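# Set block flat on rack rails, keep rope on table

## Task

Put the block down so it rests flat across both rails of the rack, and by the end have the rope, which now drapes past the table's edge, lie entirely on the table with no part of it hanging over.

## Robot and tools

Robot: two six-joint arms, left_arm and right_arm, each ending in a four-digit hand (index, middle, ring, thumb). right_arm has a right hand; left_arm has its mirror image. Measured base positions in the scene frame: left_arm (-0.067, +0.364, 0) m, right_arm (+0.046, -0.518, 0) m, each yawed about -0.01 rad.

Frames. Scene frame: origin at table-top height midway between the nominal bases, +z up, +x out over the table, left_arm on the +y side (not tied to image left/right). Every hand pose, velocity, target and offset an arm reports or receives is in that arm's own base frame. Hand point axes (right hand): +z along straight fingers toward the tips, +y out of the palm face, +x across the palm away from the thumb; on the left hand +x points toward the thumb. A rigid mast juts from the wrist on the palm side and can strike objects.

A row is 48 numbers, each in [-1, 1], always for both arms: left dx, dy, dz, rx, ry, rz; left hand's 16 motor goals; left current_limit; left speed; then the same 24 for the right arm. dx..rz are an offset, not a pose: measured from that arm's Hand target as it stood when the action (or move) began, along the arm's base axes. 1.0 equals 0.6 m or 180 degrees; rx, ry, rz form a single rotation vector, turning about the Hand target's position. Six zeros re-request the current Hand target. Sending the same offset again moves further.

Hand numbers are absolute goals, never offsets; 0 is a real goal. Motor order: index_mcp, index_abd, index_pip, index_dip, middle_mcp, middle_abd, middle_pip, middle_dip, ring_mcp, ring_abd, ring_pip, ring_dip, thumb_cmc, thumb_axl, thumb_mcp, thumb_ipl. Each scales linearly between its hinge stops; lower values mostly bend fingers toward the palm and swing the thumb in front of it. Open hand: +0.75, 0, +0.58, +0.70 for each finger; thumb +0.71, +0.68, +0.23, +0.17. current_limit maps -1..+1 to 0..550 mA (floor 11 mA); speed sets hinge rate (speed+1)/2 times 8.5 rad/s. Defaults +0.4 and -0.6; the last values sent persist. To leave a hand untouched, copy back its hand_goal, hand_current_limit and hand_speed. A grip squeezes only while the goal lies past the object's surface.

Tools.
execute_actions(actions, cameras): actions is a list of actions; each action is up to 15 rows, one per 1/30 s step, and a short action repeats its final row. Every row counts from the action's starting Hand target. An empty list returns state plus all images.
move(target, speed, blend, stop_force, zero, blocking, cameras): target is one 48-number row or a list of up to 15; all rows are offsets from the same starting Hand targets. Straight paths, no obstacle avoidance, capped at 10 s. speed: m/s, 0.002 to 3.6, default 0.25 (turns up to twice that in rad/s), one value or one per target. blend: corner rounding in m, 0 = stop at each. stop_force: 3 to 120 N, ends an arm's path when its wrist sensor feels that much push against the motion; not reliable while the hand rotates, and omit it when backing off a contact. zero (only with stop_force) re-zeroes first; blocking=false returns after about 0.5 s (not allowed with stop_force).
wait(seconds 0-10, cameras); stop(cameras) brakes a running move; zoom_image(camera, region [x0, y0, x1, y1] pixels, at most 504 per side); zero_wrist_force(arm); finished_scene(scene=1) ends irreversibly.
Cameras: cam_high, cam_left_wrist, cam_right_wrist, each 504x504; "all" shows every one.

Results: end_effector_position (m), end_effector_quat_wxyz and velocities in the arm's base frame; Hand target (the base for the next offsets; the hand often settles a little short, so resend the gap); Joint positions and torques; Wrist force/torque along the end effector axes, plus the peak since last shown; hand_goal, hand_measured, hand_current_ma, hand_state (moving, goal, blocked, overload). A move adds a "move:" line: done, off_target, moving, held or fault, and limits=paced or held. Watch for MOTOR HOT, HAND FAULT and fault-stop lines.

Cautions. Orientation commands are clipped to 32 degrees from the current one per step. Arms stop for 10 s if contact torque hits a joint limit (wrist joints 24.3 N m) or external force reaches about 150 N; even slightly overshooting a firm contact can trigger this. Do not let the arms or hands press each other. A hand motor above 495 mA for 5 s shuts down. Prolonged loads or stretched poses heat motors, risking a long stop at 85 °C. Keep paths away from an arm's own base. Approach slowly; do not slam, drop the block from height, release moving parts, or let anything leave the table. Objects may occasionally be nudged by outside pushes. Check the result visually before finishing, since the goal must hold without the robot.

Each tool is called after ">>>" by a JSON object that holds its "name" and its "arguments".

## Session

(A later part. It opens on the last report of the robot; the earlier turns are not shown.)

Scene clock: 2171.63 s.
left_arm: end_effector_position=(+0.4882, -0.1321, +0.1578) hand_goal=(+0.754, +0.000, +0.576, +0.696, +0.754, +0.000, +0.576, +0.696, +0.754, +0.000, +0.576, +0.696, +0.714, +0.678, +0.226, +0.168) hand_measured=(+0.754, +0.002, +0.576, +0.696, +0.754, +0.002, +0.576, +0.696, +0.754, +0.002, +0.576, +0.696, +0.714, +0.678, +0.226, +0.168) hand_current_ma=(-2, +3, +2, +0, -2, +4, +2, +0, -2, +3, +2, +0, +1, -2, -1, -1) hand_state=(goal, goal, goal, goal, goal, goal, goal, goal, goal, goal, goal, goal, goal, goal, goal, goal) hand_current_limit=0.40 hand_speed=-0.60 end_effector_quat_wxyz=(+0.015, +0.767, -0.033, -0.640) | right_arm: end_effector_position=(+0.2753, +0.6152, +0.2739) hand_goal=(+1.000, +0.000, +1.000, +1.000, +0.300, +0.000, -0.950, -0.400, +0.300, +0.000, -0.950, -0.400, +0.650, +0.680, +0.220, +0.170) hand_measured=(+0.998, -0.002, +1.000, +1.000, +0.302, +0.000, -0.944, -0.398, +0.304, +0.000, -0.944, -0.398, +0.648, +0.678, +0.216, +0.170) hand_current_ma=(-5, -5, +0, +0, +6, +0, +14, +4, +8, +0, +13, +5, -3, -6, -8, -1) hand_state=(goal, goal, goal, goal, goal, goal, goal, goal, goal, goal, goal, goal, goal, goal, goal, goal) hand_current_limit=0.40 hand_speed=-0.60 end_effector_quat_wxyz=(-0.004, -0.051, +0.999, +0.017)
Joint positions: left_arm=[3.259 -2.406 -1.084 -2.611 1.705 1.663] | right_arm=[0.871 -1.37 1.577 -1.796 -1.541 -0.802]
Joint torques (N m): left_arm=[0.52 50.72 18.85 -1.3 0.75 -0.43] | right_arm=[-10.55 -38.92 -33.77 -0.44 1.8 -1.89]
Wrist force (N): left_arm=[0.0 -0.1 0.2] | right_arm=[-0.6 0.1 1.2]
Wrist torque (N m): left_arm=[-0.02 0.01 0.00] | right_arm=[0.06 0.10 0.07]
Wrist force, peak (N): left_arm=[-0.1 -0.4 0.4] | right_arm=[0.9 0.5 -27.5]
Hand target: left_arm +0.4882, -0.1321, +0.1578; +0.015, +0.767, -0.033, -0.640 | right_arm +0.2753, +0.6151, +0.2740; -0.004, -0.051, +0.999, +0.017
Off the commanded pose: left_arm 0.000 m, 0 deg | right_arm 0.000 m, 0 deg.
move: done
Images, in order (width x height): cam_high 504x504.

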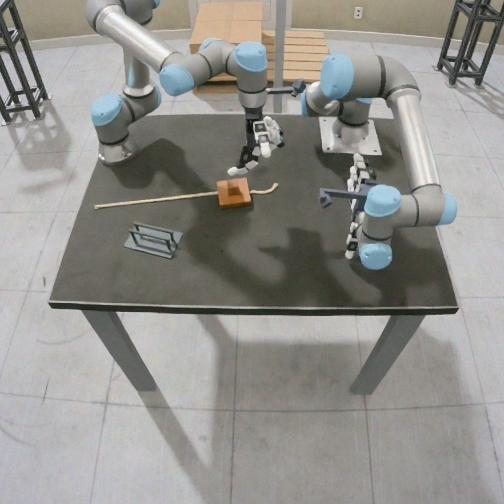

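>>> {"name": "move", "arguments": {"target": [0,0,0,0,0,0,0.754,0,0.576,0.696,0.754,0,0.576,0.696,0.754,0,0.576,0.696,0.714,0.678,0.226,0.168,0.4,-0.6,-0.1593,-0.274,-0.1233,-0.4279,0.3182,-0.3674,-0.233,-0.10,0.431,0.594,-0.233,0.10,0.431,0.594,0.30,0,-0.95,-0.40,-0.66,0.68,0.27,0.17,0.4,-0.6], "speed": 0.35, "cameras": ["cam_high","cam_right_wrist"]}}

>>> {"name": "zoom_image", "arguments": {"camera": "cam_high", "region": [190, 120, 290, 220]}}

Scene clock: 2266.10 s.
left_arm: end_effector_position=(+0.4882, -0.1321, +0.1578) hand_goal=(+0.754, +0.000, +0.576, +0.696, +0.754, +0.000, +0.576, +0.696, +0.754, +0.000, +0.576, +0.696, +0.714, +0.678, +0.226, +0.168) hand_measured=(+0.754, +0.002, +0.576, +0.696, +0.754, +0.002, +0.576, +0.696, +0.754, +0.002, +0.576, +0.696, +0.714, +0.678, +0.226, +0.168) hand_current_ma=(-2, +3, +2, +0, -2, +4, +2, +0, -2, +3, +2, +0, +1, -2, -1, -1) hand_state=(goal, goal, goal, goal, goal, goal, goal, goal, goal, goal, goal, goal, goal, goal, goal, goal) hand_current_limit=0.40 hand_speed=-0.60 end_effector_quat_wxyz=(+0.015, +0.767, -0.033, -0.640) | right_arm: end_effector_position=(+0.1797, +0.4507, +0.2000) hand_goal=(-0.232, -0.100, +0.432, +0.594, -0.232, +0.100, +0.432, +0.594, +0.300, +0.000, -0.950, -0.400, -0.660, +0.680, +0.270, +0.170) hand_measured=(-0.226, -0.094, +0.436, +0.596, -0.238, +0.094, +0.426, +0.592, +0.298, +0.000, -0.944, -0.398, -0.656, +0.678, +0.266, +0.170) hand_current_ma=(+14, +14, +9, +6, -13, -13, -12, -4, -6, +0, +13, +5, +8, -6, -10, -1) hand_state=(goal, goal, goal, goal, goal, goal, goal, goal, goal, goal, goal, goal, goal, goal, goal, goal) hand_current_limit=0.40 hand_speed=-0.60 end_effector_quat_wxyz=(-0.440, +0.464, +0.558, -0.529)
Joint positions: left_arm=[3.259 -2.406 -1.084 -2.611 1.705 1.663] | right_arm=[0.706 -0.936 1.215 -0.341 -1.047 0.031]
Joint torques (N m): left_arm=[0.37 51.09 18.63 -1.37 0.86 -0.36] | right_arm=[-11.13 -35.42 -6.02 4.31 1.93 1.52]
Wrist force (N): left_arm=[-0.1 -0.1 0.3] | right_arm=[0.0 1.9 -0.2]
Wrist torque (N m): left_arm=[-0.03 0.02 -0.01] | right_arm=[0.08 0.08 -0.02]
Wrist force, peak (N): left_arm=[-0.2 -0.3 0.4] | right_arm=[-0.4 2.6 -0.1]
Hand target: left_arm +0.4882, -0.1321, +0.1578; +0.015, +0.767, -0.033, -0.640 | right_arm +0.1797, +0.4507, +0.2000; -0.440, +0.465, +0.558, -0.529
Off the commanded pose: left_arm 0.000 m, 0 deg | right_arm 0.000 m, 0 deg.
move: done
Images, in order (width x height): cam_high 504x504, cam_right_wrist 504x504.

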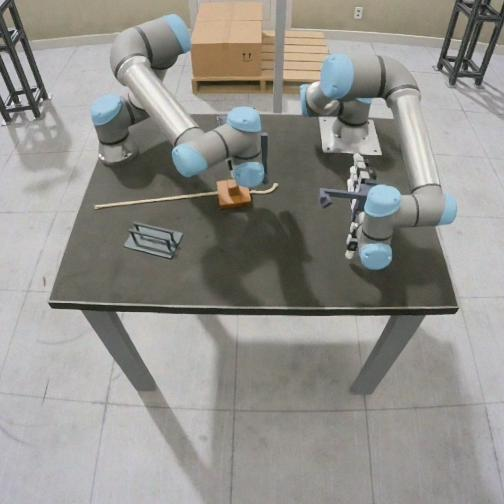

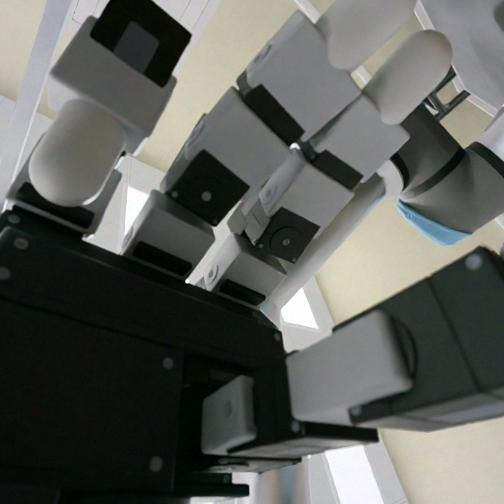

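Scaled by 5.040.

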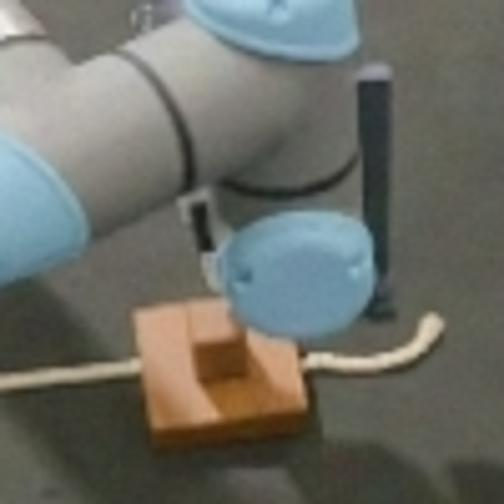

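>>> {"name": "move", "arguments": {"target": [0,0,0,0,0,0,0.754,0,0.576,0.696,0.754,0,0.576,0.696,0.754,0,0.576,0.696,0.714,0.678,0.226,0.168,0.4,-0.6,0,0.004,-0.1533,0,0,0,-0.233,-0.10,0.431,0.594,-0.233,0.10,0.431,0.594,0.30,0,-0.95,-0.40,-0.66,0.68,0.27,0.17,0.4,-0.6], "speed": 0.05, "stop_force": 5, "cameras": ["cam_high","cam_right_wrist"]}}

>>> {"name": "zoom_image", "arguments": {"camera": "cam_high", "region": [190, 140, 290, 240]}}

Scene clock: 2297.50 s.
left_arm: end_effector_position=(+0.4882, -0.1321, +0.1578) hand_goal=(+0.754, +0.000, +0.576, +0.696, +0.754, +0.000, +0.576, +0.696, +0.754, +0.000, +0.576, +0.696, +0.714, +0.678, +0.226, +0.168) hand_measured=(+0.754, +0.002, +0.576, +0.696, +0.754, +0.002, +0.576, +0.696, +0.754, +0.002, +0.576, +0.696, +0.714, +0.678, +0.226, +0.168) hand_current_ma=(-2, +3, +2, +0, -2, +4, +2, +0, -2, +3, +2, +0, +1, -2, -1, -1) hand_state=(goal, goal, goal, goal, goal, goal, goal, goal, goal, goal, goal, goal, goal, goal, goal, goal) hand_current_limit=0.40 hand_speed=-0.60 end_effector_quat_wxyz=(+0.015, +0.767, -0.033, -0.640) | right_arm: end_effector_position=(+0.1797, +0.4531, +0.1080) hand_goal=(-0.232, -0.100, +0.432, +0.594, -0.232, +0.100, +0.432, +0.594, +0.300, +0.000, -0.950, -0.400, -0.660, +0.680, +0.270, +0.170) hand_measured=(-0.226, -0.094, +0.436, +0.596, -0.238, +0.094, +0.426, +0.592, +0.298, +0.000, -0.944, -0.398, -0.656, +0.678, +0.266, +0.170) hand_current_ma=(+14, +14, +9, +6, -13, -13, -12, -4, -6, +0, +13, +5, +8, -6, -9, -1) hand_state=(goal, goal, goal, goal, goal, goal, goal, goal, goal, goal, goal, goal, goal, goal, goal, goal) hand_current_limit=0.40 hand_speed=-0.60 end_effector_quat_wxyz=(-0.440, +0.465, +0.558, -0.529)
Joint positions: left_arm=[3.259 -2.406 -1.084 -2.611 1.705 1.663] | right_arm=[0.709 -0.849 1.317 -0.53 -1.044 0.031]
Joint torques (N m): left_arm=[0.45 51.01 19.04 -1.4 0.9 -0.34] | right_arm=[10.41 -35.84 -3.76 -1.09 1.98 1.67]
Wrist force (N): left_arm=[0.0 -0.2 0.4] | right_arm=[-0.4 2.1 -0.2]
Wrist torque (N m): left_arm=[-0.06 0.01 0.01] | right_arm=[0.12 0.10 -0.05]
Wrist force, peak (N): left_arm=[-0.2 -0.2 0.5] | right_arm=[-0.3 2.5 0.0]
Hand target: left_arm +0.4882, -0.1321, +0.1578; +0.015, +0.767, -0.033, -0.640 | right_arm +0.1797, +0.4531, +0.1080; -0.440, +0.465, +0.558, -0.529
Off the commanded pose: left_arm 0.000 m, 0 deg | right_arm 0.000 m, 0 deg.
move: done
Images, in order (width x height): cam_high 504x504, cam_right_wrist 504x504.

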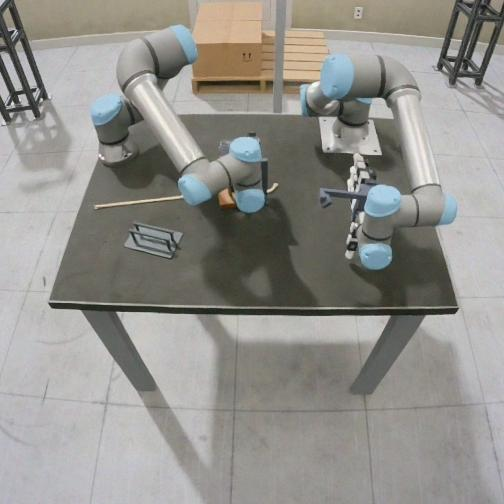

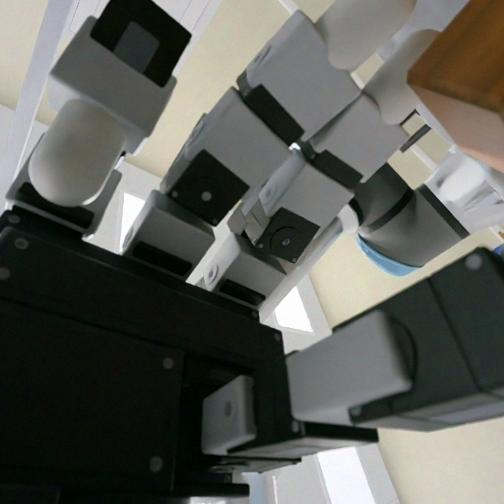

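Scaled by 5.040.

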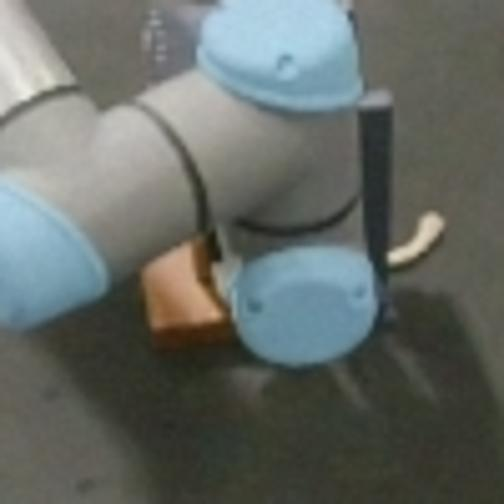

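>>> {"name": "move", "arguments": {"target": [0,0,0,0,0,0,0.754,0,0.576,0.696,0.754,0,0.576,0.696,0.754,0,0.576,0.696,0.714,0.678,0.226,0.168,0.4,-0.6,0,0,0,0,0,0,-0.48,-0.10,0.40,0.58,-0.48,0.10,0.40,0.58,0.30,0,-0.95,-0.40,-0.66,0.68,0.05,0.17,0.75,-0.85], "speed": 0.05, "cameras": ["cam_high","cam_right_wrist"]}}

>>> {"name": "zoom_image", "arguments": {"camera": "cam_high", "region": [190, 140, 290, 240]}}

Scene clock: 2321.77 s.
left_arm: end_effector_position=(+0.4882, -0.1321, +0.1578) hand_goal=(+0.754, +0.000, +0.576, +0.696, +0.754, +0.000, +0.576, +0.696, +0.754, +0.000, +0.576, +0.696, +0.714, +0.678, +0.226, +0.168) hand_measured=(+0.754, +0.002, +0.576, +0.696, +0.754, +0.002, +0.576, +0.696, +0.754, +0.002, +0.576, +0.696, +0.714, +0.678, +0.226, +0.168) hand_current_ma=(-2, +3, +2, +0, -2, +4, +2, +0, -2, +3, +2, +0, +1, -2, -1, -1) hand_state=(goal, goal, goal, goal, goal, goal, goal, goal, goal, goal, goal, goal, goal, goal, goal, goal) hand_current_limit=0.40 hand_speed=-0.60 end_effector_quat_wxyz=(+0.015, +0.767, -0.033, -0.640) | right_arm: end_effector_position=(+0.1797, +0.4531, +0.1080) hand_goal=(-0.480, -0.100, +0.400, +0.580, -0.480, +0.100, +0.400, +0.580, +0.300, +0.000, -0.950, -0.400, -0.660, +0.680, +0.050, +0.170) hand_measured=(-0.408, -0.094, +0.418, +0.590, -0.414, +0.092, +0.422, +0.588, +0.298, +0.000, -0.944, -0.398, -0.658, +0.678, +0.140, +0.186) hand_current_ma=(+290, +14, +54, +23, +256, -18, +65, +18, -6, +0, +13, +5, +6, -4, +481, +68) hand_state=(blocked, goal, goal, goal, blocked, goal, blocked, goal, goal, goal, goal, goal, goal, goal, blocked, goal) hand_current_limit=0.75 hand_speed=-0.85 end_effector_quat_wxyz=(-0.440, +0.465, +0.558, -0.529)
Joint positions: left_arm=[3.259 -2.406 -1.084 -2.611 1.705 1.663] | right_arm=[0.709 -0.849 1.317 -0.53 -1.044 0.031]
Joint torques (N m): left_arm=[0.52 50.82 19.04 -1.38 0.79 -0.35] | right_arm=[9.63 -35.5 -5.38 -0.71 1.63 1.03]
Wrist force (N): left_arm=[0.0 -0.2 0.3] | right_arm=[-0.5 -0.5 -0.2]
Wrist torque (N m): left_arm=[-0.04 0.01 0.00] | right_arm=[-0.05 0.11 -0.05]
Wrist force, peak (N): left_arm=[-0.4 -0.4 0.3] | right_arm=[-0.9 2.2 -0.2]
Hand target: left_arm +0.4882, -0.1321, +0.1578; +0.015, +0.767, -0.033, -0.640 | right_arm +0.1797, +0.4531, +0.1080; -0.440, +0.465, +0.558, -0.529
Off the commanded pose: left_arm 0.000 m, 0 deg | right_arm 0.000 m, 0 deg.
move: done
Images, in order (width x height): cam_high 504x504, cam_right_wrist 504x504.

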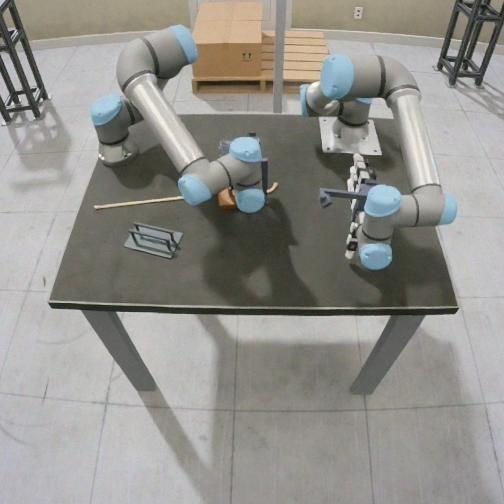

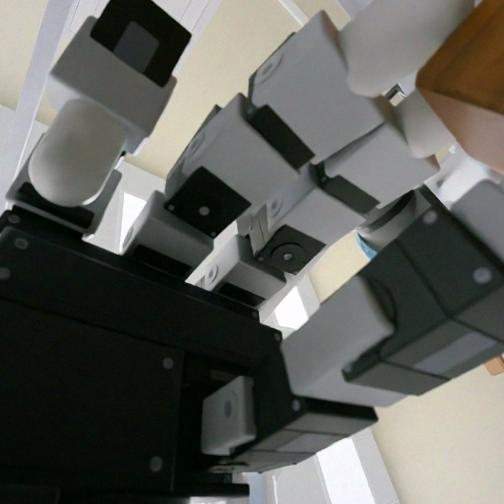

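Scaled by 5.040.

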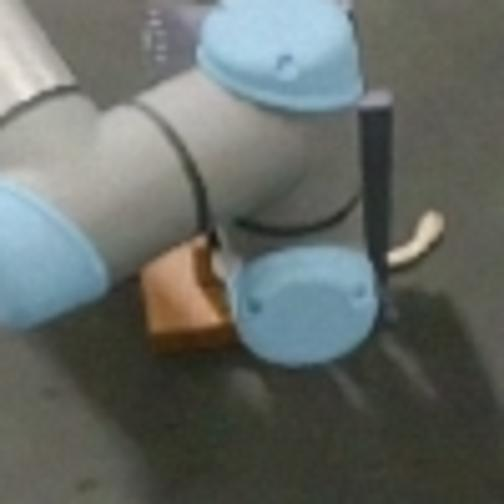

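>>> {"name": "move", "arguments": {"target": [0,0,0,0,0,0,0.754,0,0.576,0.696,0.754,0,0.576,0.696,0.754,0,0.576,0.696,0.714,0.678,0.226,0.168,0.4,-0.6,0,0,0.0667,0,0,0,-0.48,-0.10,0.40,0.58,-0.48,0.10,0.40,0.58,0.30,0,-0.95,-0.40,-0.66,0.68,0.05,0.17,0.75,-0.85], "speed": 0.04, "cameras": ["cam_high","cam_right_wrist"]}}

>>> {"name": "zoom_image", "arguments": {"camera": "cam_high", "region": [190, 140, 290, 240]}}

Scene clock: 2333.37 s.
left_arm: end_effector_position=(+0.4882, -0.1321, +0.1578) hand_goal=(+0.754, +0.000, +0.576, +0.696, +0.754, +0.000, +0.576, +0.696, +0.754, +0.000, +0.576, +0.696, +0.714, +0.678, +0.226, +0.168) hand_measured=(+0.754, +0.002, +0.576, +0.696, +0.754, +0.002, +0.576, +0.696, +0.754, +0.002, +0.576, +0.696, +0.714, +0.678, +0.226, +0.168) hand_current_ma=(-2, +3, +2, +0, -2, +4, +2, +0, -2, +3, +2, +0, +1, -2, -1, -1) hand_state=(goal, goal, goal, goal, goal, goal, goal, goal, goal, goal, goal, goal, goal, goal, goal, goal) hand_current_limit=0.40 hand_speed=-0.60 end_effector_quat_wxyz=(+0.015, +0.767, -0.033, -0.640) | right_arm: end_effector_position=(+0.1797, +0.4531, +0.1479) hand_goal=(-0.480, -0.100, +0.400, +0.580, -0.480, +0.100, +0.400, +0.580, +0.300, +0.000, -0.950, -0.400, -0.660, +0.680, +0.050, +0.170) hand_measured=(-0.472, -0.092, +0.406, +0.584, -0.480, +0.094, +0.402, +0.582, +0.298, +0.000, -0.944, -0.398, -0.662, +0.678, +0.054, +0.172) hand_current_ma=(+22, +18, +15, +10, -2, -11, +3, +4, -6, +0, +13, +5, -4, -4, +13, +8) hand_state=(goal, goal, goal, goal, goal, goal, goal, goal, goal, goal, goal, goal, goal, goal, goal, goal) hand_current_limit=0.75 hand_speed=-0.85 end_effector_quat_wxyz=(-0.440, +0.465, +0.558, -0.529)
Joint positions: left_arm=[3.259 -2.406 -1.084 -2.611 1.705 1.663] | right_arm=[0.709 -0.889 1.276 -0.449 -1.044 0.031]
Joint torques (N m): left_arm=[0.48 50.83 18.41 -1.3 0.88 -0.28] | right_arm=[3.18 -51.98 -29.89 4.41 1.05 1.27]
Wrist force (N): left_arm=[0.0 -0.1 0.2] | right_arm=[-0.5 2.0 0.1]
Wrist torque (N m): left_arm=[-0.02 0.00 0.01] | right_arm=[0.10 0.13 -0.05]
Wrist force, peak (N): left_arm=[-0.1 -0.3 0.5] | right_arm=[-0.6 5.0 0.3]
Hand target: left_arm +0.4882, -0.1321, +0.1578; +0.015, +0.767, -0.033, -0.640 | right_arm +0.1797, +0.4531, +0.1480; -0.440, +0.465, +0.558, -0.529
Off the commanded pose: left_arm 0.000 m, 0 deg | right_arm 0.000 m, 0 deg.
move: done
Images, in order (width x height): cam_high 504x504, cam_right_wrist 504x504.

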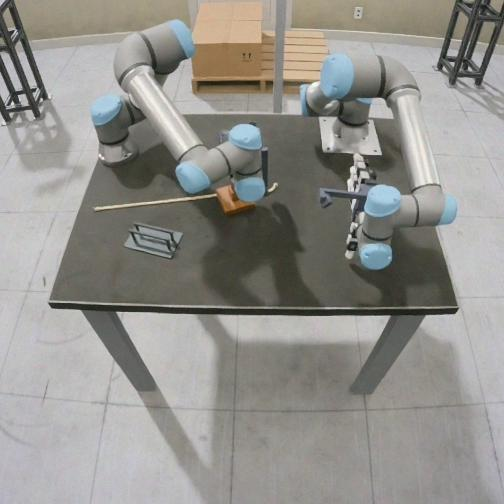

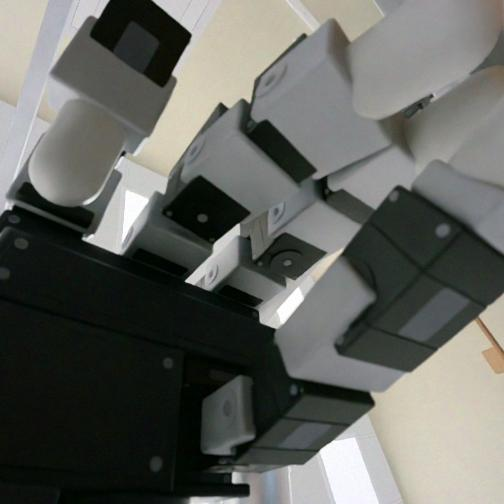

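Scaled by 5.040.

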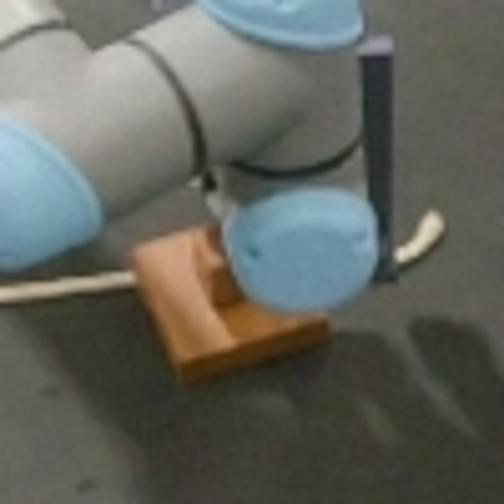

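>>> {"name": "move", "arguments": {"target": [0,0,0,0,0,0,0.754,0,0.576,0.696,0.754,0,0.576,0.696,0.754,0,0.576,0.696,0.714,0.678,0.226,0.168,0.4,-0.6,0,0,0.2,0,0,0,0.27,-0.10,-0.30,0.12,0.27,0.10,-0.30,0.12,0.30,0,-0.95,-0.40,-0.66,0.68,0.90,-0.94,0.5,-0.6], "speed": 0.2, "cameras": ["cam_high","cam_right_wrist"]}}

>>> {"name": "zoom_image", "arguments": {"camera": "cam_high", "region": [190, 140, 290, 240]}}

Scene clock: 2424.20 s.
left_arm: end_effector_position=(+0.4882, -0.1321, +0.1578) hand_goal=(+0.754, +0.000, +0.576, +0.696, +0.754, +0.000, +0.576, +0.696, +0.754, +0.000, +0.576, +0.696, +0.714, +0.678, +0.226, +0.168) hand_measured=(+0.754, +0.002, +0.576, +0.696, +0.754, +0.002, +0.576, +0.696, +0.754, +0.002, +0.576, +0.696, +0.714, +0.678, +0.226, +0.168) hand_current_ma=(-2, +3, +2, +0, -2, +4, +2, +0, -2, +3, +2, +0, +1, -2, -1, -1) hand_state=(goal, goal, goal, goal, goal, goal, goal, goal, goal, goal, goal, goal, goal, goal, goal, goal) hand_current_limit=0.40 hand_speed=-0.60 end_effector_quat_wxyz=(+0.015, +0.767, -0.033, -0.640) | right_arm: end_effector_position=(+0.1797, +0.4531, +0.2680) hand_goal=(+0.270, -0.100, -0.300, +0.120, +0.270, +0.100, -0.300, +0.120, +0.300, +0.000, -0.950, -0.400, -0.660, +0.680, +0.900, -0.940) hand_measured=(+0.258, -0.096, -0.296, +0.124, +0.258, +0.096, -0.296, +0.124, +0.296, +0.000, -0.944, -0.398, -0.662, +0.678, +0.892, -0.936) hand_current_ma=(-37, +6, +6, +7, -36, -7, +8, +6, -7, +0, +13, +5, -4, -4, -23, +11) hand_state=(goal, goal, goal, goal, goal, goal, goal, goal, goal, goal, goal, goal, goal, goal, goal, goal) hand_current_limit=0.50 hand_speed=-0.60 end_effector_quat_wxyz=(-0.440, +0.465, +0.558, -0.529)
Joint positions: left_arm=[3.259 -2.406 -1.084 -2.611 1.705 1.663] | right_arm=[0.709 -0.966 1.088 -0.183 -1.044 0.031]
Joint torques (N m): left_arm=[0.78 50.78 18.87 -1.34 0.75 -0.37] | right_arm=[10.41 -32.22 -30.61 4.24 -1.56 -1.57]
Wrist force (N): left_arm=[0.0 -0.1 0.4] | right_arm=[-0.3 2.2 -0.2]
Wrist torque (N m): left_arm=[-0.04 0.01 0.00] | right_arm=[0.10 0.10 0.11]
Wrist force, peak (N): left_arm=[0.0 -0.2 0.6] | right_arm=[-0.3 3.6 0.1]
Hand target: left_arm +0.4882, -0.1321, +0.1578; +0.015, +0.767, -0.033, -0.640 | right_arm +0.1797, +0.4531, +0.2680; -0.440, +0.465, +0.558, -0.529
Off the commanded pose: left_arm 0.000 m, 0 deg | right_arm 0.000 m, 0 deg.
move: done
Images, in order (width x height): cam_high 504x504, cam_right_wrist 504x504.

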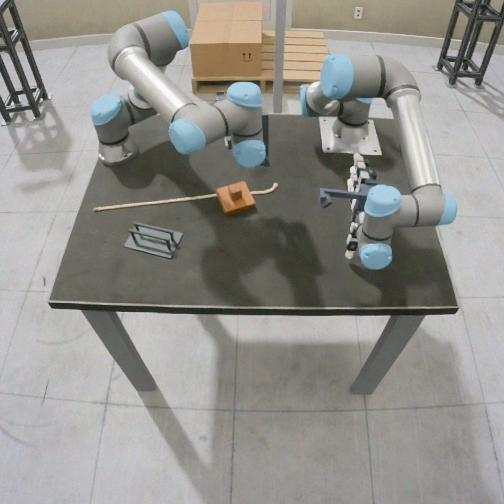

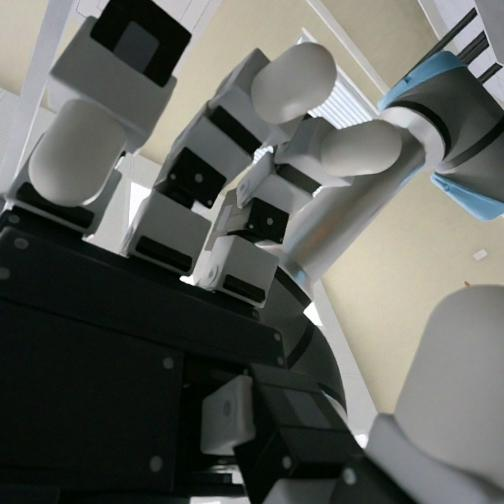

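Scaled by 5.040.

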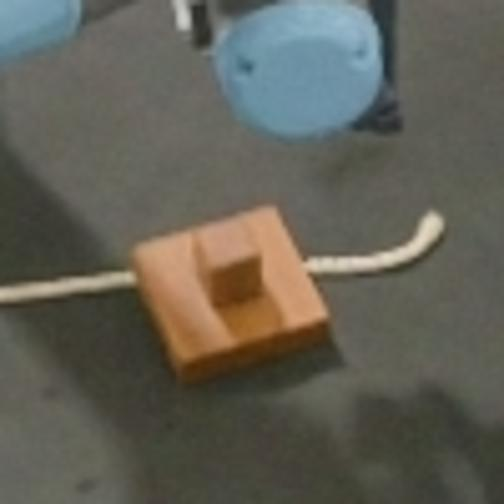

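>>> {"name": "execute_actions", "arguments": {"actions": [], "cameras": ["cam_high","cam_right_wrist"]}}

>>> {"name": "zoom_image", "arguments": {"camera": "cam_high", "region": [190, 140, 290, 240]}}

Scene clock: 2467.23 s.
left_arm: end_effector_position=(+0.4882, -0.1321, +0.1578) hand_goal=(+0.754, +0.000, +0.576, +0.696, +0.754, +0.000, +0.576, +0.696, +0.754, +0.000, +0.576, +0.696, +0.714, +0.678, +0.226, +0.168) hand_measured=(+0.754, +0.002, +0.576, +0.696, +0.754, +0.002, +0.576, +0.696, +0.754, +0.002, +0.576, +0.696, +0.714, +0.678, +0.226, +0.168) hand_current_ma=(-2, +3, +2, +0, -2, +4, +2, +0, -2, +3, +2, +0, +1, -2, -1, -1) hand_state=(goal, goal, goal, goal, goal, goal, goal, goal, goal, goal, goal, goal, goal, goal, goal, goal) hand_current_limit=0.40 hand_speed=-0.60 end_effector_quat_wxyz=(+0.015, +0.767, -0.033, -0.640) | right_arm: end_effector_position=(+0.1797, +0.4531, +0.2680) hand_goal=(+0.270, -0.100, -0.300, +0.120, +0.270, +0.100, -0.300, +0.120, +0.300, +0.000, -0.950, -0.400, -0.660, +0.680, +0.900, -0.940) hand_measured=(+0.258, -0.096, -0.296, +0.124, +0.258, +0.096, -0.296, +0.124, +0.296, +0.000, -0.944, -0.398, -0.662, +0.678, +0.892, -0.936) hand_current_ma=(-37, +6, +6, +7, -36, -7, +8, +6, -7, +0, +13, +5, -4, -4, -23, +11) hand_state=(goal, goal, goal, goal, goal, goal, goal, goal, goal, goal, goal, goal, goal, goal, goal, goal) hand_current_limit=0.50 hand_speed=-0.60 end_effector_quat_wxyz=(-0.440, +0.465, +0.558, -0.529)
Joint positions: left_arm=[3.259 -2.406 -1.084 -2.611 1.705 1.663] | right_arm=[0.709 -0.966 1.088 -0.183 -1.044 0.031]
Joint velocities: within noise
Joint torques (N m): left_arm=[0.9 50.98 18.73 -1.37 0.73 -0.36] | right_arm=[10.51 -33.02 -30.92 4.37 -1.79 -1.8]
Motor temperatures (°C): left_arm=[26 27 24 32 33 37] | right_arm=[26 29 26 31 39 36]
Wrist force (N): left_arm=[0.0 -0.2 0.3] | right_arm=[-0.2 2.4 -0.1]
Wrist torque (N m): left_arm=[-0.04 0.01 0.01] | right_arm=[0.11 0.07 0.13]
Wrist force, peak (N): left_arm=[-0.2 -0.2 0.4] | right_arm=[-0.8 2.5 -0.1]
Hand target: left_arm +0.4882, -0.1321, +0.1578; +0.015, +0.767, -0.033, -0.640 | right_arm +0.1797, +0.4531, +0.2680; -0.440, +0.465, +0.558, -0.529
Off the commanded pose: left_arm 0.000 m, 0 deg | right_arm 0.000 m, 0 deg.
Images, in order (width x height): cam_high 504x504, cam_right_wrist 504x504.

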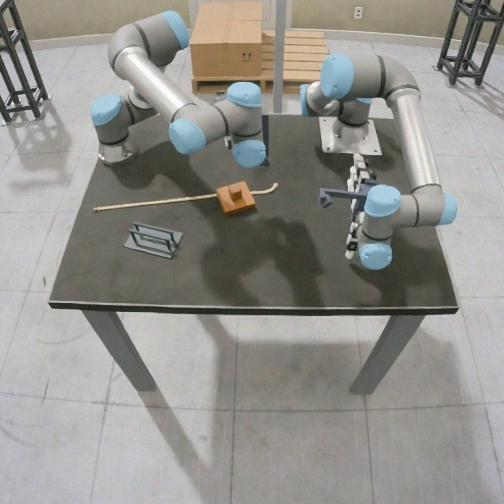

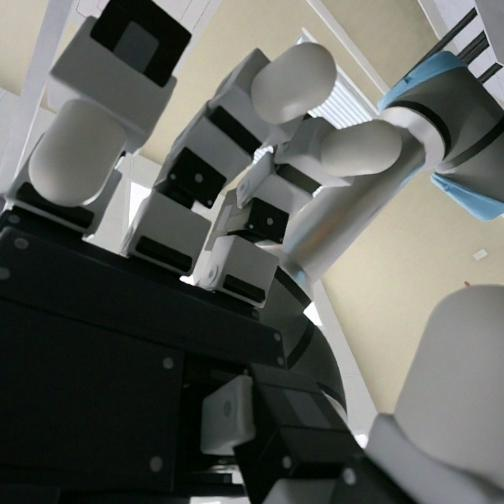

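Scaled by 5.040.

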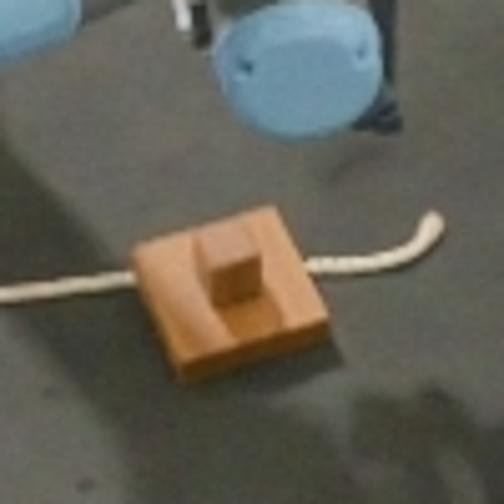

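>>> {"name": "move", "arguments": {"target": [0,0,0,0,0,0,0.754,0,0.576,0.696,0.754,0,0.576,0.696,0.754,0,0.576,0.696,0.714,0.678,0.226,0.168,0.4,-0.6, 0.0333,-0.0090,-0.18,0.0070,-0.0260,0.0522,0.27,-0.10,-0.30,0.12,0.27,0.10,-0.30,0.12,0.30,0,-0.95,-0.40,-0.66,0.68,1.0,-0.86,0.5,-0.6], "speed": 0.2, "cameras": ["all"]}}

>>> {"name": "zoom_image", "arguments": {"camera": "cam_high", "region": [190, 120, 290, 220]}}

Scene clock: 2577.20 s.
left_arm: end_effector_position=(+0.4882, -0.1321, +0.1578) hand_goal=(+0.754, +0.000, +0.576, +0.696, +0.754, +0.000, +0.576, +0.696, +0.754, +0.000, +0.576, +0.696, +0.714, +0.678, +0.226, +0.168) hand_measured=(+0.754, +0.002, +0.576, +0.696, +0.754, +0.002, +0.576, +0.696, +0.754, +0.002, +0.576, +0.696, +0.714, +0.678, +0.226, +0.168) hand_current_ma=(-2, +3, +2, +0, -2, +4, +2, +0, -2, +3, +2, +0, +1, -2, -1, -1) hand_state=(goal, goal, goal, goal, goal, goal, goal, goal, goal, goal, goal, goal, goal, goal, goal, goal) hand_current_limit=0.40 hand_speed=-0.60 end_effector_quat_wxyz=(+0.015, +0.767, -0.033, -0.640) | right_arm: end_effector_position=(+0.1997, +0.4477, +0.1601) hand_goal=(+0.270, -0.100, -0.300, +0.120, +0.270, +0.100, -0.300, +0.120, +0.300, +0.000, -0.950, -0.400, -0.660, +0.680, +1.000, -0.860) hand_measured=(+0.258, -0.096, -0.296, +0.124, +0.258, +0.096, -0.296, +0.124, +0.296, +0.000, -0.944, -0.398, -0.662, +0.678, +0.992, -0.862) hand_current_ma=(-36, +6, +6, +7, -35, -7, +8, +6, -7, +0, +13, +5, -4, -4, -24, -5) hand_state=(goal, goal, goal, goal, goal, goal, goal, goal, goal, goal, goal, goal, goal, goal, goal, goal) hand_current_limit=0.50 hand_speed=-0.60 end_effector_quat_wxyz=(-0.378, +0.434, +0.617, -0.537)
Joint positions: left_arm=[3.259 -2.406 -1.084 -2.611 1.705 1.663] | right_arm=[0.741 -0.887 1.192 -0.454 -1.179 0.057]
Joint torques (N m): left_arm=[0.88 51.26 18.53 -1.34 0.91 -0.43] | right_arm=[10.63 -35.87 -5.31 -1.2 -1.79 1.7]
Wrist force (N): left_arm=[-0.1 0.0 0.3] | right_arm=[-0.1 2.1 0.1]
Wrist torque (N m): left_arm=[-0.02 0.02 0.00] | right_arm=[0.10 0.09 -0.03]
Wrist force, peak (N): left_arm=[-0.3 -0.3 0.4] | right_arm=[-0.5 3.7 0.0]
Hand target: left_arm +0.4882, -0.1321, +0.1578; +0.015, +0.767, -0.033, -0.640 | right_arm +0.1997, +0.4477, +0.1600; -0.377, +0.434, +0.617, -0.537
Off the commanded pose: left_arm 0.000 m, 0 deg | right_arm 0.000 m, 0 deg.
move: done

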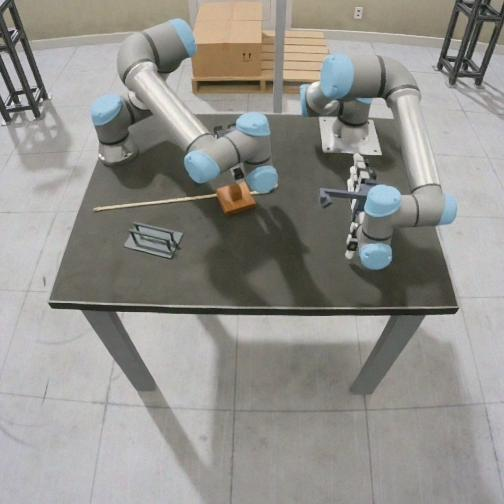

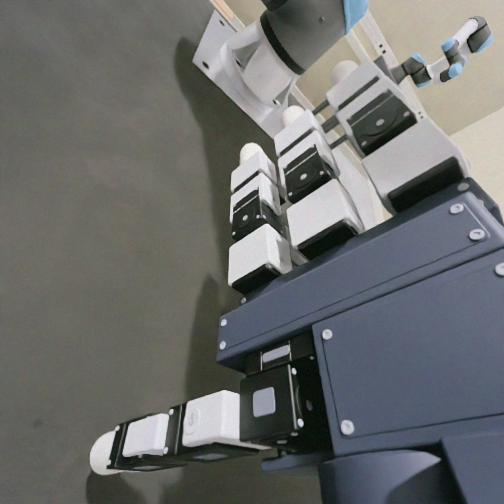

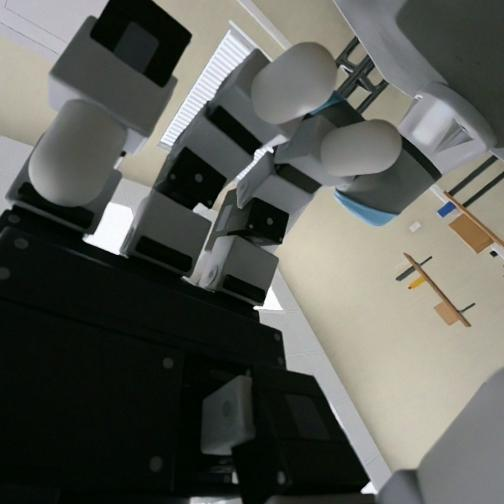

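Scaled by 5.040.

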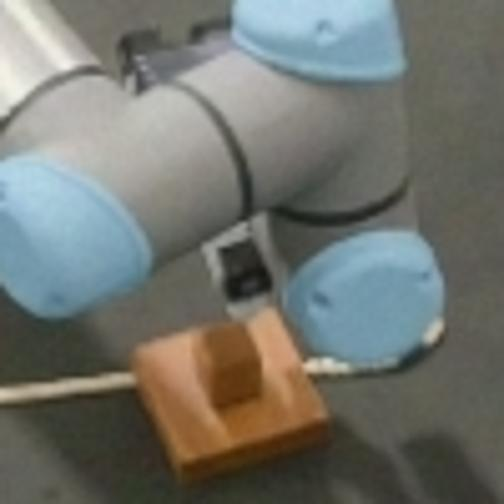

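>>> {"name": "zoom_image", "arguments": {"camera": "cam_high", "region": [215, 155, 265, 205]}}

Scaled by 10.080.

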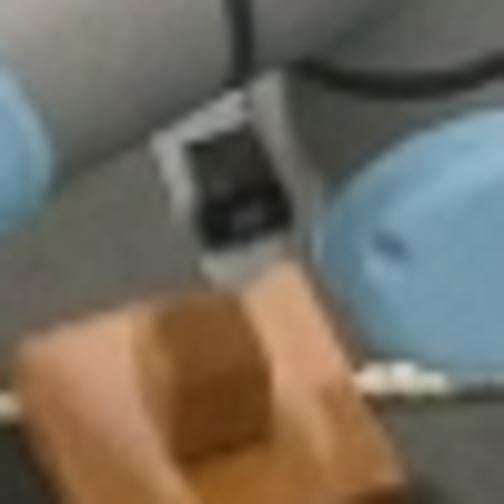

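>>> {"name": "move", "arguments": {"target": [0,0,0,0,0,0,0.754,0,0.576,0.696,0.754,0,0.576,0.696,0.754,0,0.576,0.696,0.714,0.678,0.226,0.168,0.4,-0.6, 0,0,-0.1133,0,0,0,0.27,-0.10,-0.30,0.12,0.27,0.10,-0.30,0.12,0.30,0,-0.95,-0.40,-0.66,0.68,1.0,-0.83,0.5,-0.6], "speed": 0.1, "cameras": ["cam_high","cam_right_wrist"]}}

>>> {"name": "zoom_image", "arguments": {"camera": "cam_high", "region": [205, 145, 275, 215]}}

Scene clock: 2641.97 s.
left_arm: end_effector_position=(+0.4882, -0.1321, +0.1578) hand_goal=(+0.754, +0.000, +0.576, +0.696, +0.754, +0.000, +0.576, +0.696, +0.754, +0.000, +0.576, +0.696, +0.714, +0.678, +0.226, +0.168) hand_measured=(+0.754, +0.002, +0.576, +0.696, +0.754, +0.002, +0.576, +0.696, +0.754, +0.002, +0.576, +0.696, +0.714, +0.678, +0.226, +0.168) hand_current_ma=(-2, +3, +2, +0, -2, +4, +2, +0, -2, +3, +2, +0, +1, -2, -1, -1) hand_state=(goal, goal, goal, goal, goal, goal, goal, goal, goal, goal, goal, goal, goal, goal, goal, goal) hand_current_limit=0.40 hand_speed=-0.60 end_effector_quat_wxyz=(+0.015, +0.767, -0.033, -0.640) | right_arm: end_effector_position=(+0.1997, +0.4477, +0.0922) hand_goal=(+0.270, -0.100, -0.300, +0.120, +0.270, +0.100, -0.300, +0.120, +0.300, +0.000, -0.950, -0.400, -0.660, +0.680, +1.000, -0.830) hand_measured=(+0.258, -0.096, -0.296, +0.124, +0.258, +0.096, -0.296, +0.124, +0.296, +0.000, -0.944, -0.398, -0.662, +0.678, +0.992, -0.832) hand_current_ma=(-36, +6, +6, +7, -35, -7, +8, +6, -7, +0, +13, +5, -4, -4, -24, -5) hand_state=(goal, goal, goal, goal, goal, goal, goal, goal, goal, goal, goal, goal, goal, goal, goal, goal) hand_current_limit=0.50 hand_speed=-0.60 end_effector_quat_wxyz=(-0.377, +0.434, +0.617, -0.537)
Joint positions: left_arm=[3.259 -2.406 -1.084 -2.611 1.705 1.663] | right_arm=[0.741 -0.825 1.269 -0.593 -1.18 0.057]
Joint torques (N m): left_arm=[0.21 51.33 19.37 -1.32 0.99 -0.41] | right_arm=[7.29 -36.1 -4.06 -1.08 1.61 1.13]
Wrist force (N): left_arm=[-0.1 -0.2 0.2] | right_arm=[-0.4 1.7 0.1]
Wrist torque (N m): left_arm=[-0.04 0.02 0.00] | right_arm=[0.04 0.10 -0.06]
Wrist force, peak (N): left_arm=[-0.2 -0.4 0.3] | right_arm=[-0.2 3.3 0.2]
Hand target: left_arm +0.4882, -0.1321, +0.1578; +0.015, +0.767, -0.033, -0.640 | right_arm +0.1997, +0.4477, +0.0920; -0.377, +0.434, +0.617, -0.537
Off the commanded pose: left_arm 0.000 m, 0 deg | right_arm 0.000 m, 0 deg.
move: done
Images, in order (width x height): cam_high 504x504, cam_right_wrist 504x504.

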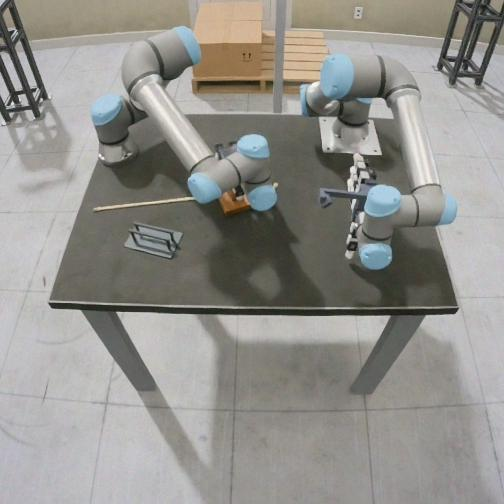

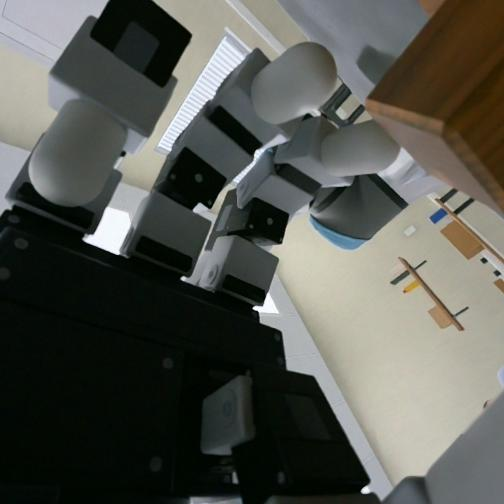

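Scaled by 7.200.

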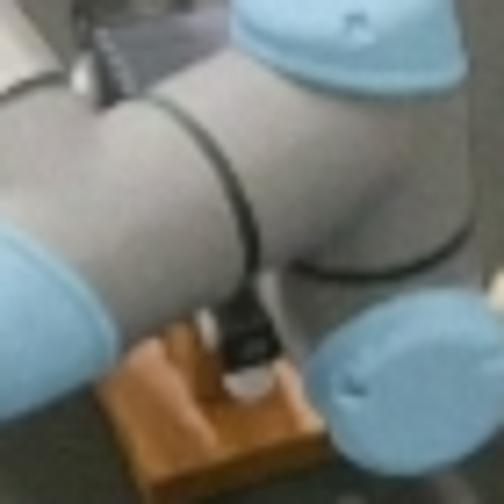

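>>> {"name": "move", "arguments": {"target": [0,0,0,0,0,0,0.754,0,0.576,0.696,0.754,0,0.576,0.696,0.754,0,0.576,0.696,0.714,0.678,0.226,0.168,0.4,-0.6, 0,0,-0.0483,0,0,0,0.27,-0.10,-0.30,0.12,0.27,0.10,-0.30,0.12,0.30,0,-0.95,-0.40,-0.66,0.68,1.0,-0.83,0.5,-0.6], "speed": 0.04, "stop_force": 6, "cameras": ["cam_high","cam_right_wrist"]}}

>>> {"name": "zoom_image", "arguments": {"camera": "cam_high", "region": [205, 155, 275, 225]}}

Scene clock: 2660.93 s.
left_arm: end_effector_position=(+0.4882, -0.1321, +0.1578) hand_goal=(+0.754, +0.000, +0.576, +0.696, +0.754, +0.000, +0.576, +0.696, +0.754, +0.000, +0.576, +0.696, +0.714, +0.678, +0.226, +0.168) hand_measured=(+0.754, +0.002, +0.576, +0.696, +0.754, +0.002, +0.576, +0.696, +0.754, +0.002, +0.576, +0.696, +0.714, +0.678, +0.226, +0.168) hand_current_ma=(-2, +3, +2, +0, -2, +4, +2, +0, -2, +3, +2, +0, +1, -2, -1, -1) hand_state=(goal, goal, goal, goal, goal, goal, goal, goal, goal, goal, goal, goal, goal, goal, goal, goal) hand_current_limit=0.40 hand_speed=-0.60 end_effector_quat_wxyz=(+0.015, +0.767, -0.033, -0.640) | right_arm: end_effector_position=(+0.1997, +0.4477, +0.0631) hand_goal=(+0.270, -0.100, -0.300, +0.120, +0.270, +0.100, -0.300, +0.120, +0.300, +0.000, -0.950, -0.400, -0.660, +0.680, +1.000, -0.830) hand_measured=(+0.258, -0.096, -0.296, +0.124, +0.258, +0.096, -0.296, +0.124, +0.296, +0.000, -0.944, -0.398, -0.662, +0.678, +0.992, -0.832) hand_current_ma=(-36, +6, +6, +7, -35, -7, +8, +6, -7, +0, +13, +5, -4, -4, -24, -5) hand_state=(goal, goal, goal, goal, goal, goal, goal, goal, goal, goal, goal, goal, goal, goal, goal, goal) hand_current_limit=0.50 hand_speed=-0.60 end_effector_quat_wxyz=(-0.377, +0.434, +0.617, -0.537)
Joint positions: left_arm=[3.259 -2.406 -1.084 -2.611 1.705 1.663] | right_arm=[0.741 -0.793 1.292 -0.649 -1.179 0.057]
Joint torques (N m): left_arm=[0.42 50.84 18.77 -1.37 0.89 -0.47] | right_arm=[-9.55 -36.08 -4.71 -1.19 0.63 0.19]
Wrist force (N): left_arm=[0.0 -0.2 0.3] | right_arm=[-0.5 1.6 0.1]
Wrist torque (N m): left_arm=[-0.05 0.01 0.01] | right_arm=[0.04 0.10 -0.08]
Wrist force, peak (N): left_arm=[0.1 -0.1 0.5] | right_arm=[-0.5 2.2 0.0]
Hand target: left_arm +0.4882, -0.1321, +0.1578; +0.015, +0.767, -0.033, -0.640 | right_arm +0.1997, +0.4477, +0.0631; -0.377, +0.434, +0.617, -0.537
Off the commanded pose: left_arm 0.000 m, 0 deg | right_arm 0.000 m, 0 deg.
move: done
Images, in order (width x height): cam_high 504x504, cam_right_wrist 504x504.

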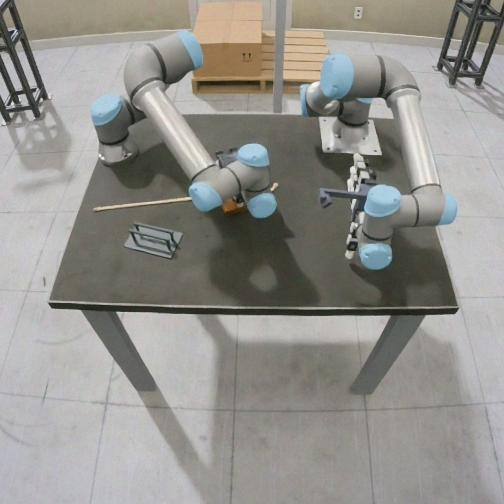

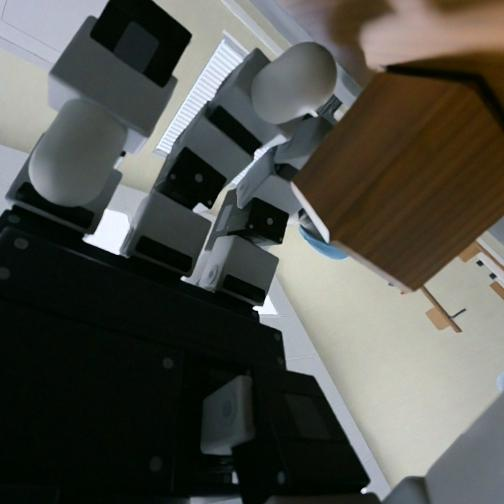

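Scaled by 7.200.

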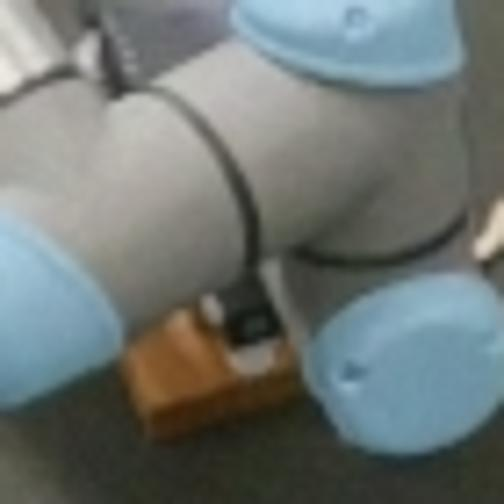

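>>> {"name": "move", "arguments": {"target": [0,0,0,0,0,0,0.754,0,0.576,0.696,0.754,0,0.576,0.696,0.754,0,0.576,0.696,0.714,0.678,0.226,0.168,0.4,-0.6, 0,0,0,0,0,0,0.0,-0.10,-0.32,0.10,0.0,0.10,-0.32,0.10,0.30,0,-0.95,-0.40,-0.66,0.68,0.66,-0.86,0.3,-0.9], "speed": 0.04, "cameras": ["cam_high","cam_right_wrist"]}}

>>> {"name": "zoom_image", "arguments": {"camera": "cam_high", "region": [205, 155, 275, 225]}}

Scene clock: 2677.97 s.
left_arm: end_effector_position=(+0.4882, -0.1321, +0.1578) hand_goal=(+0.754, +0.000, +0.576, +0.696, +0.754, +0.000, +0.576, +0.696, +0.754, +0.000, +0.576, +0.696, +0.714, +0.678, +0.226, +0.168) hand_measured=(+0.754, +0.002, +0.576, +0.696, +0.754, +0.002, +0.576, +0.696, +0.754, +0.002, +0.576, +0.696, +0.714, +0.678, +0.226, +0.168) hand_current_ma=(-2, +3, +2, +0, -2, +4, +2, +0, -2, +3, +2, +0, +1, -2, -1, -1) hand_state=(goal, goal, goal, goal, goal, goal, goal, goal, goal, goal, goal, goal, goal, goal, goal, goal) hand_current_limit=0.40 hand_speed=-0.60 end_effector_quat_wxyz=(+0.015, +0.767, -0.033, -0.640) | right_arm: end_effector_position=(+0.1997, +0.4477, +0.0630) hand_goal=(+0.000, -0.100, -0.320, +0.100, +0.000, +0.100, -0.320, +0.100, +0.300, +0.000, -0.950, -0.400, -0.660, +0.680, +0.660, -0.860) hand_measured=(+0.016, -0.096, -0.314, +0.104, +0.012, +0.096, -0.314, +0.102, +0.296, +0.000, -0.944, -0.398, -0.662, +0.678, +0.778, -0.848) hand_current_ma=(+51, +6, +15, +7, +33, -7, +14, +6, -7, +0, +13, +5, -3, -4, +357, +44) hand_state=(goal, goal, goal, goal, goal, goal, goal, goal, goal, goal, goal, goal, goal, goal, moving, goal) hand_current_limit=0.30 hand_speed=-0.90 end_effector_quat_wxyz=(-0.377, +0.434, +0.617, -0.537)
Joint positions: left_arm=[3.259 -2.406 -1.084 -2.611 1.705 1.663] | right_arm=[0.741 -0.793 1.292 -0.649 -1.179 0.057]
Joint torques (N m): left_arm=[0.04 50.9 18.87 -1.34 0.87 -0.44] | right_arm=[-9.94 -37.71 -5.49 -0.53 0.78 0.45]
Wrist force (N): left_arm=[0.0 0.0 0.4] | right_arm=[-0.9 -1.0 -0.6]
Wrist torque (N m): left_arm=[-0.03 0.01 0.00] | right_arm=[-0.14 0.11 -0.06]
Wrist force, peak (N): left_arm=[0.1 -0.5 0.4] | right_arm=[-0.4 2.3 0.0]
Hand target: left_arm +0.4882, -0.1321, +0.1578; +0.015, +0.767, -0.033, -0.640 | right_arm +0.1997, +0.4477, +0.0631; -0.377, +0.434, +0.617, -0.537
Off the commanded pose: left_arm 0.000 m, 0 deg | right_arm 0.000 m, 0 deg.
move: done
Images, in order (width x height): cam_high 504x504, cam_right_wrist 504x504.

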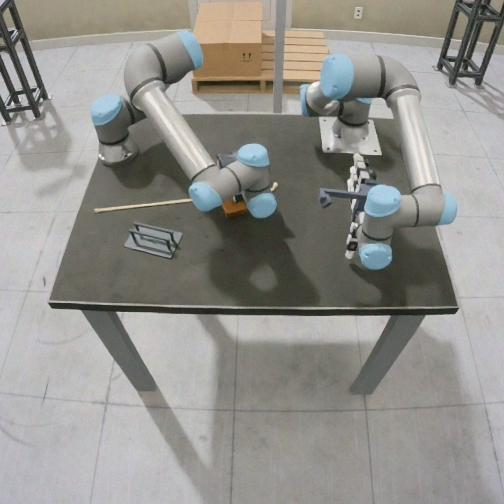

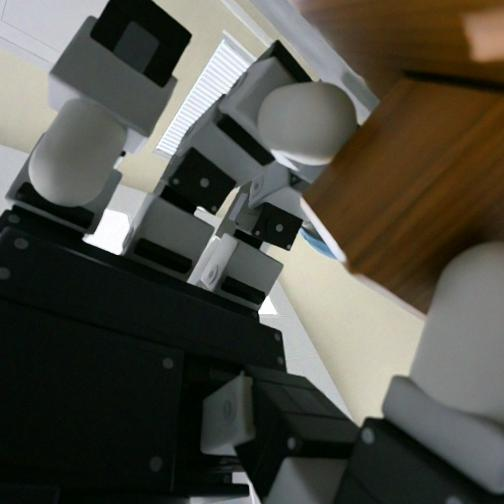

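Scaled by 7.200.

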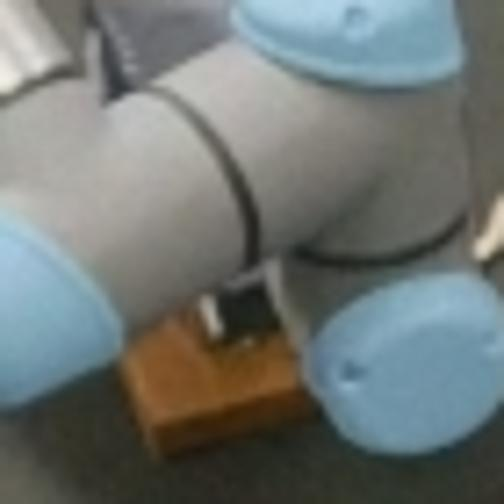

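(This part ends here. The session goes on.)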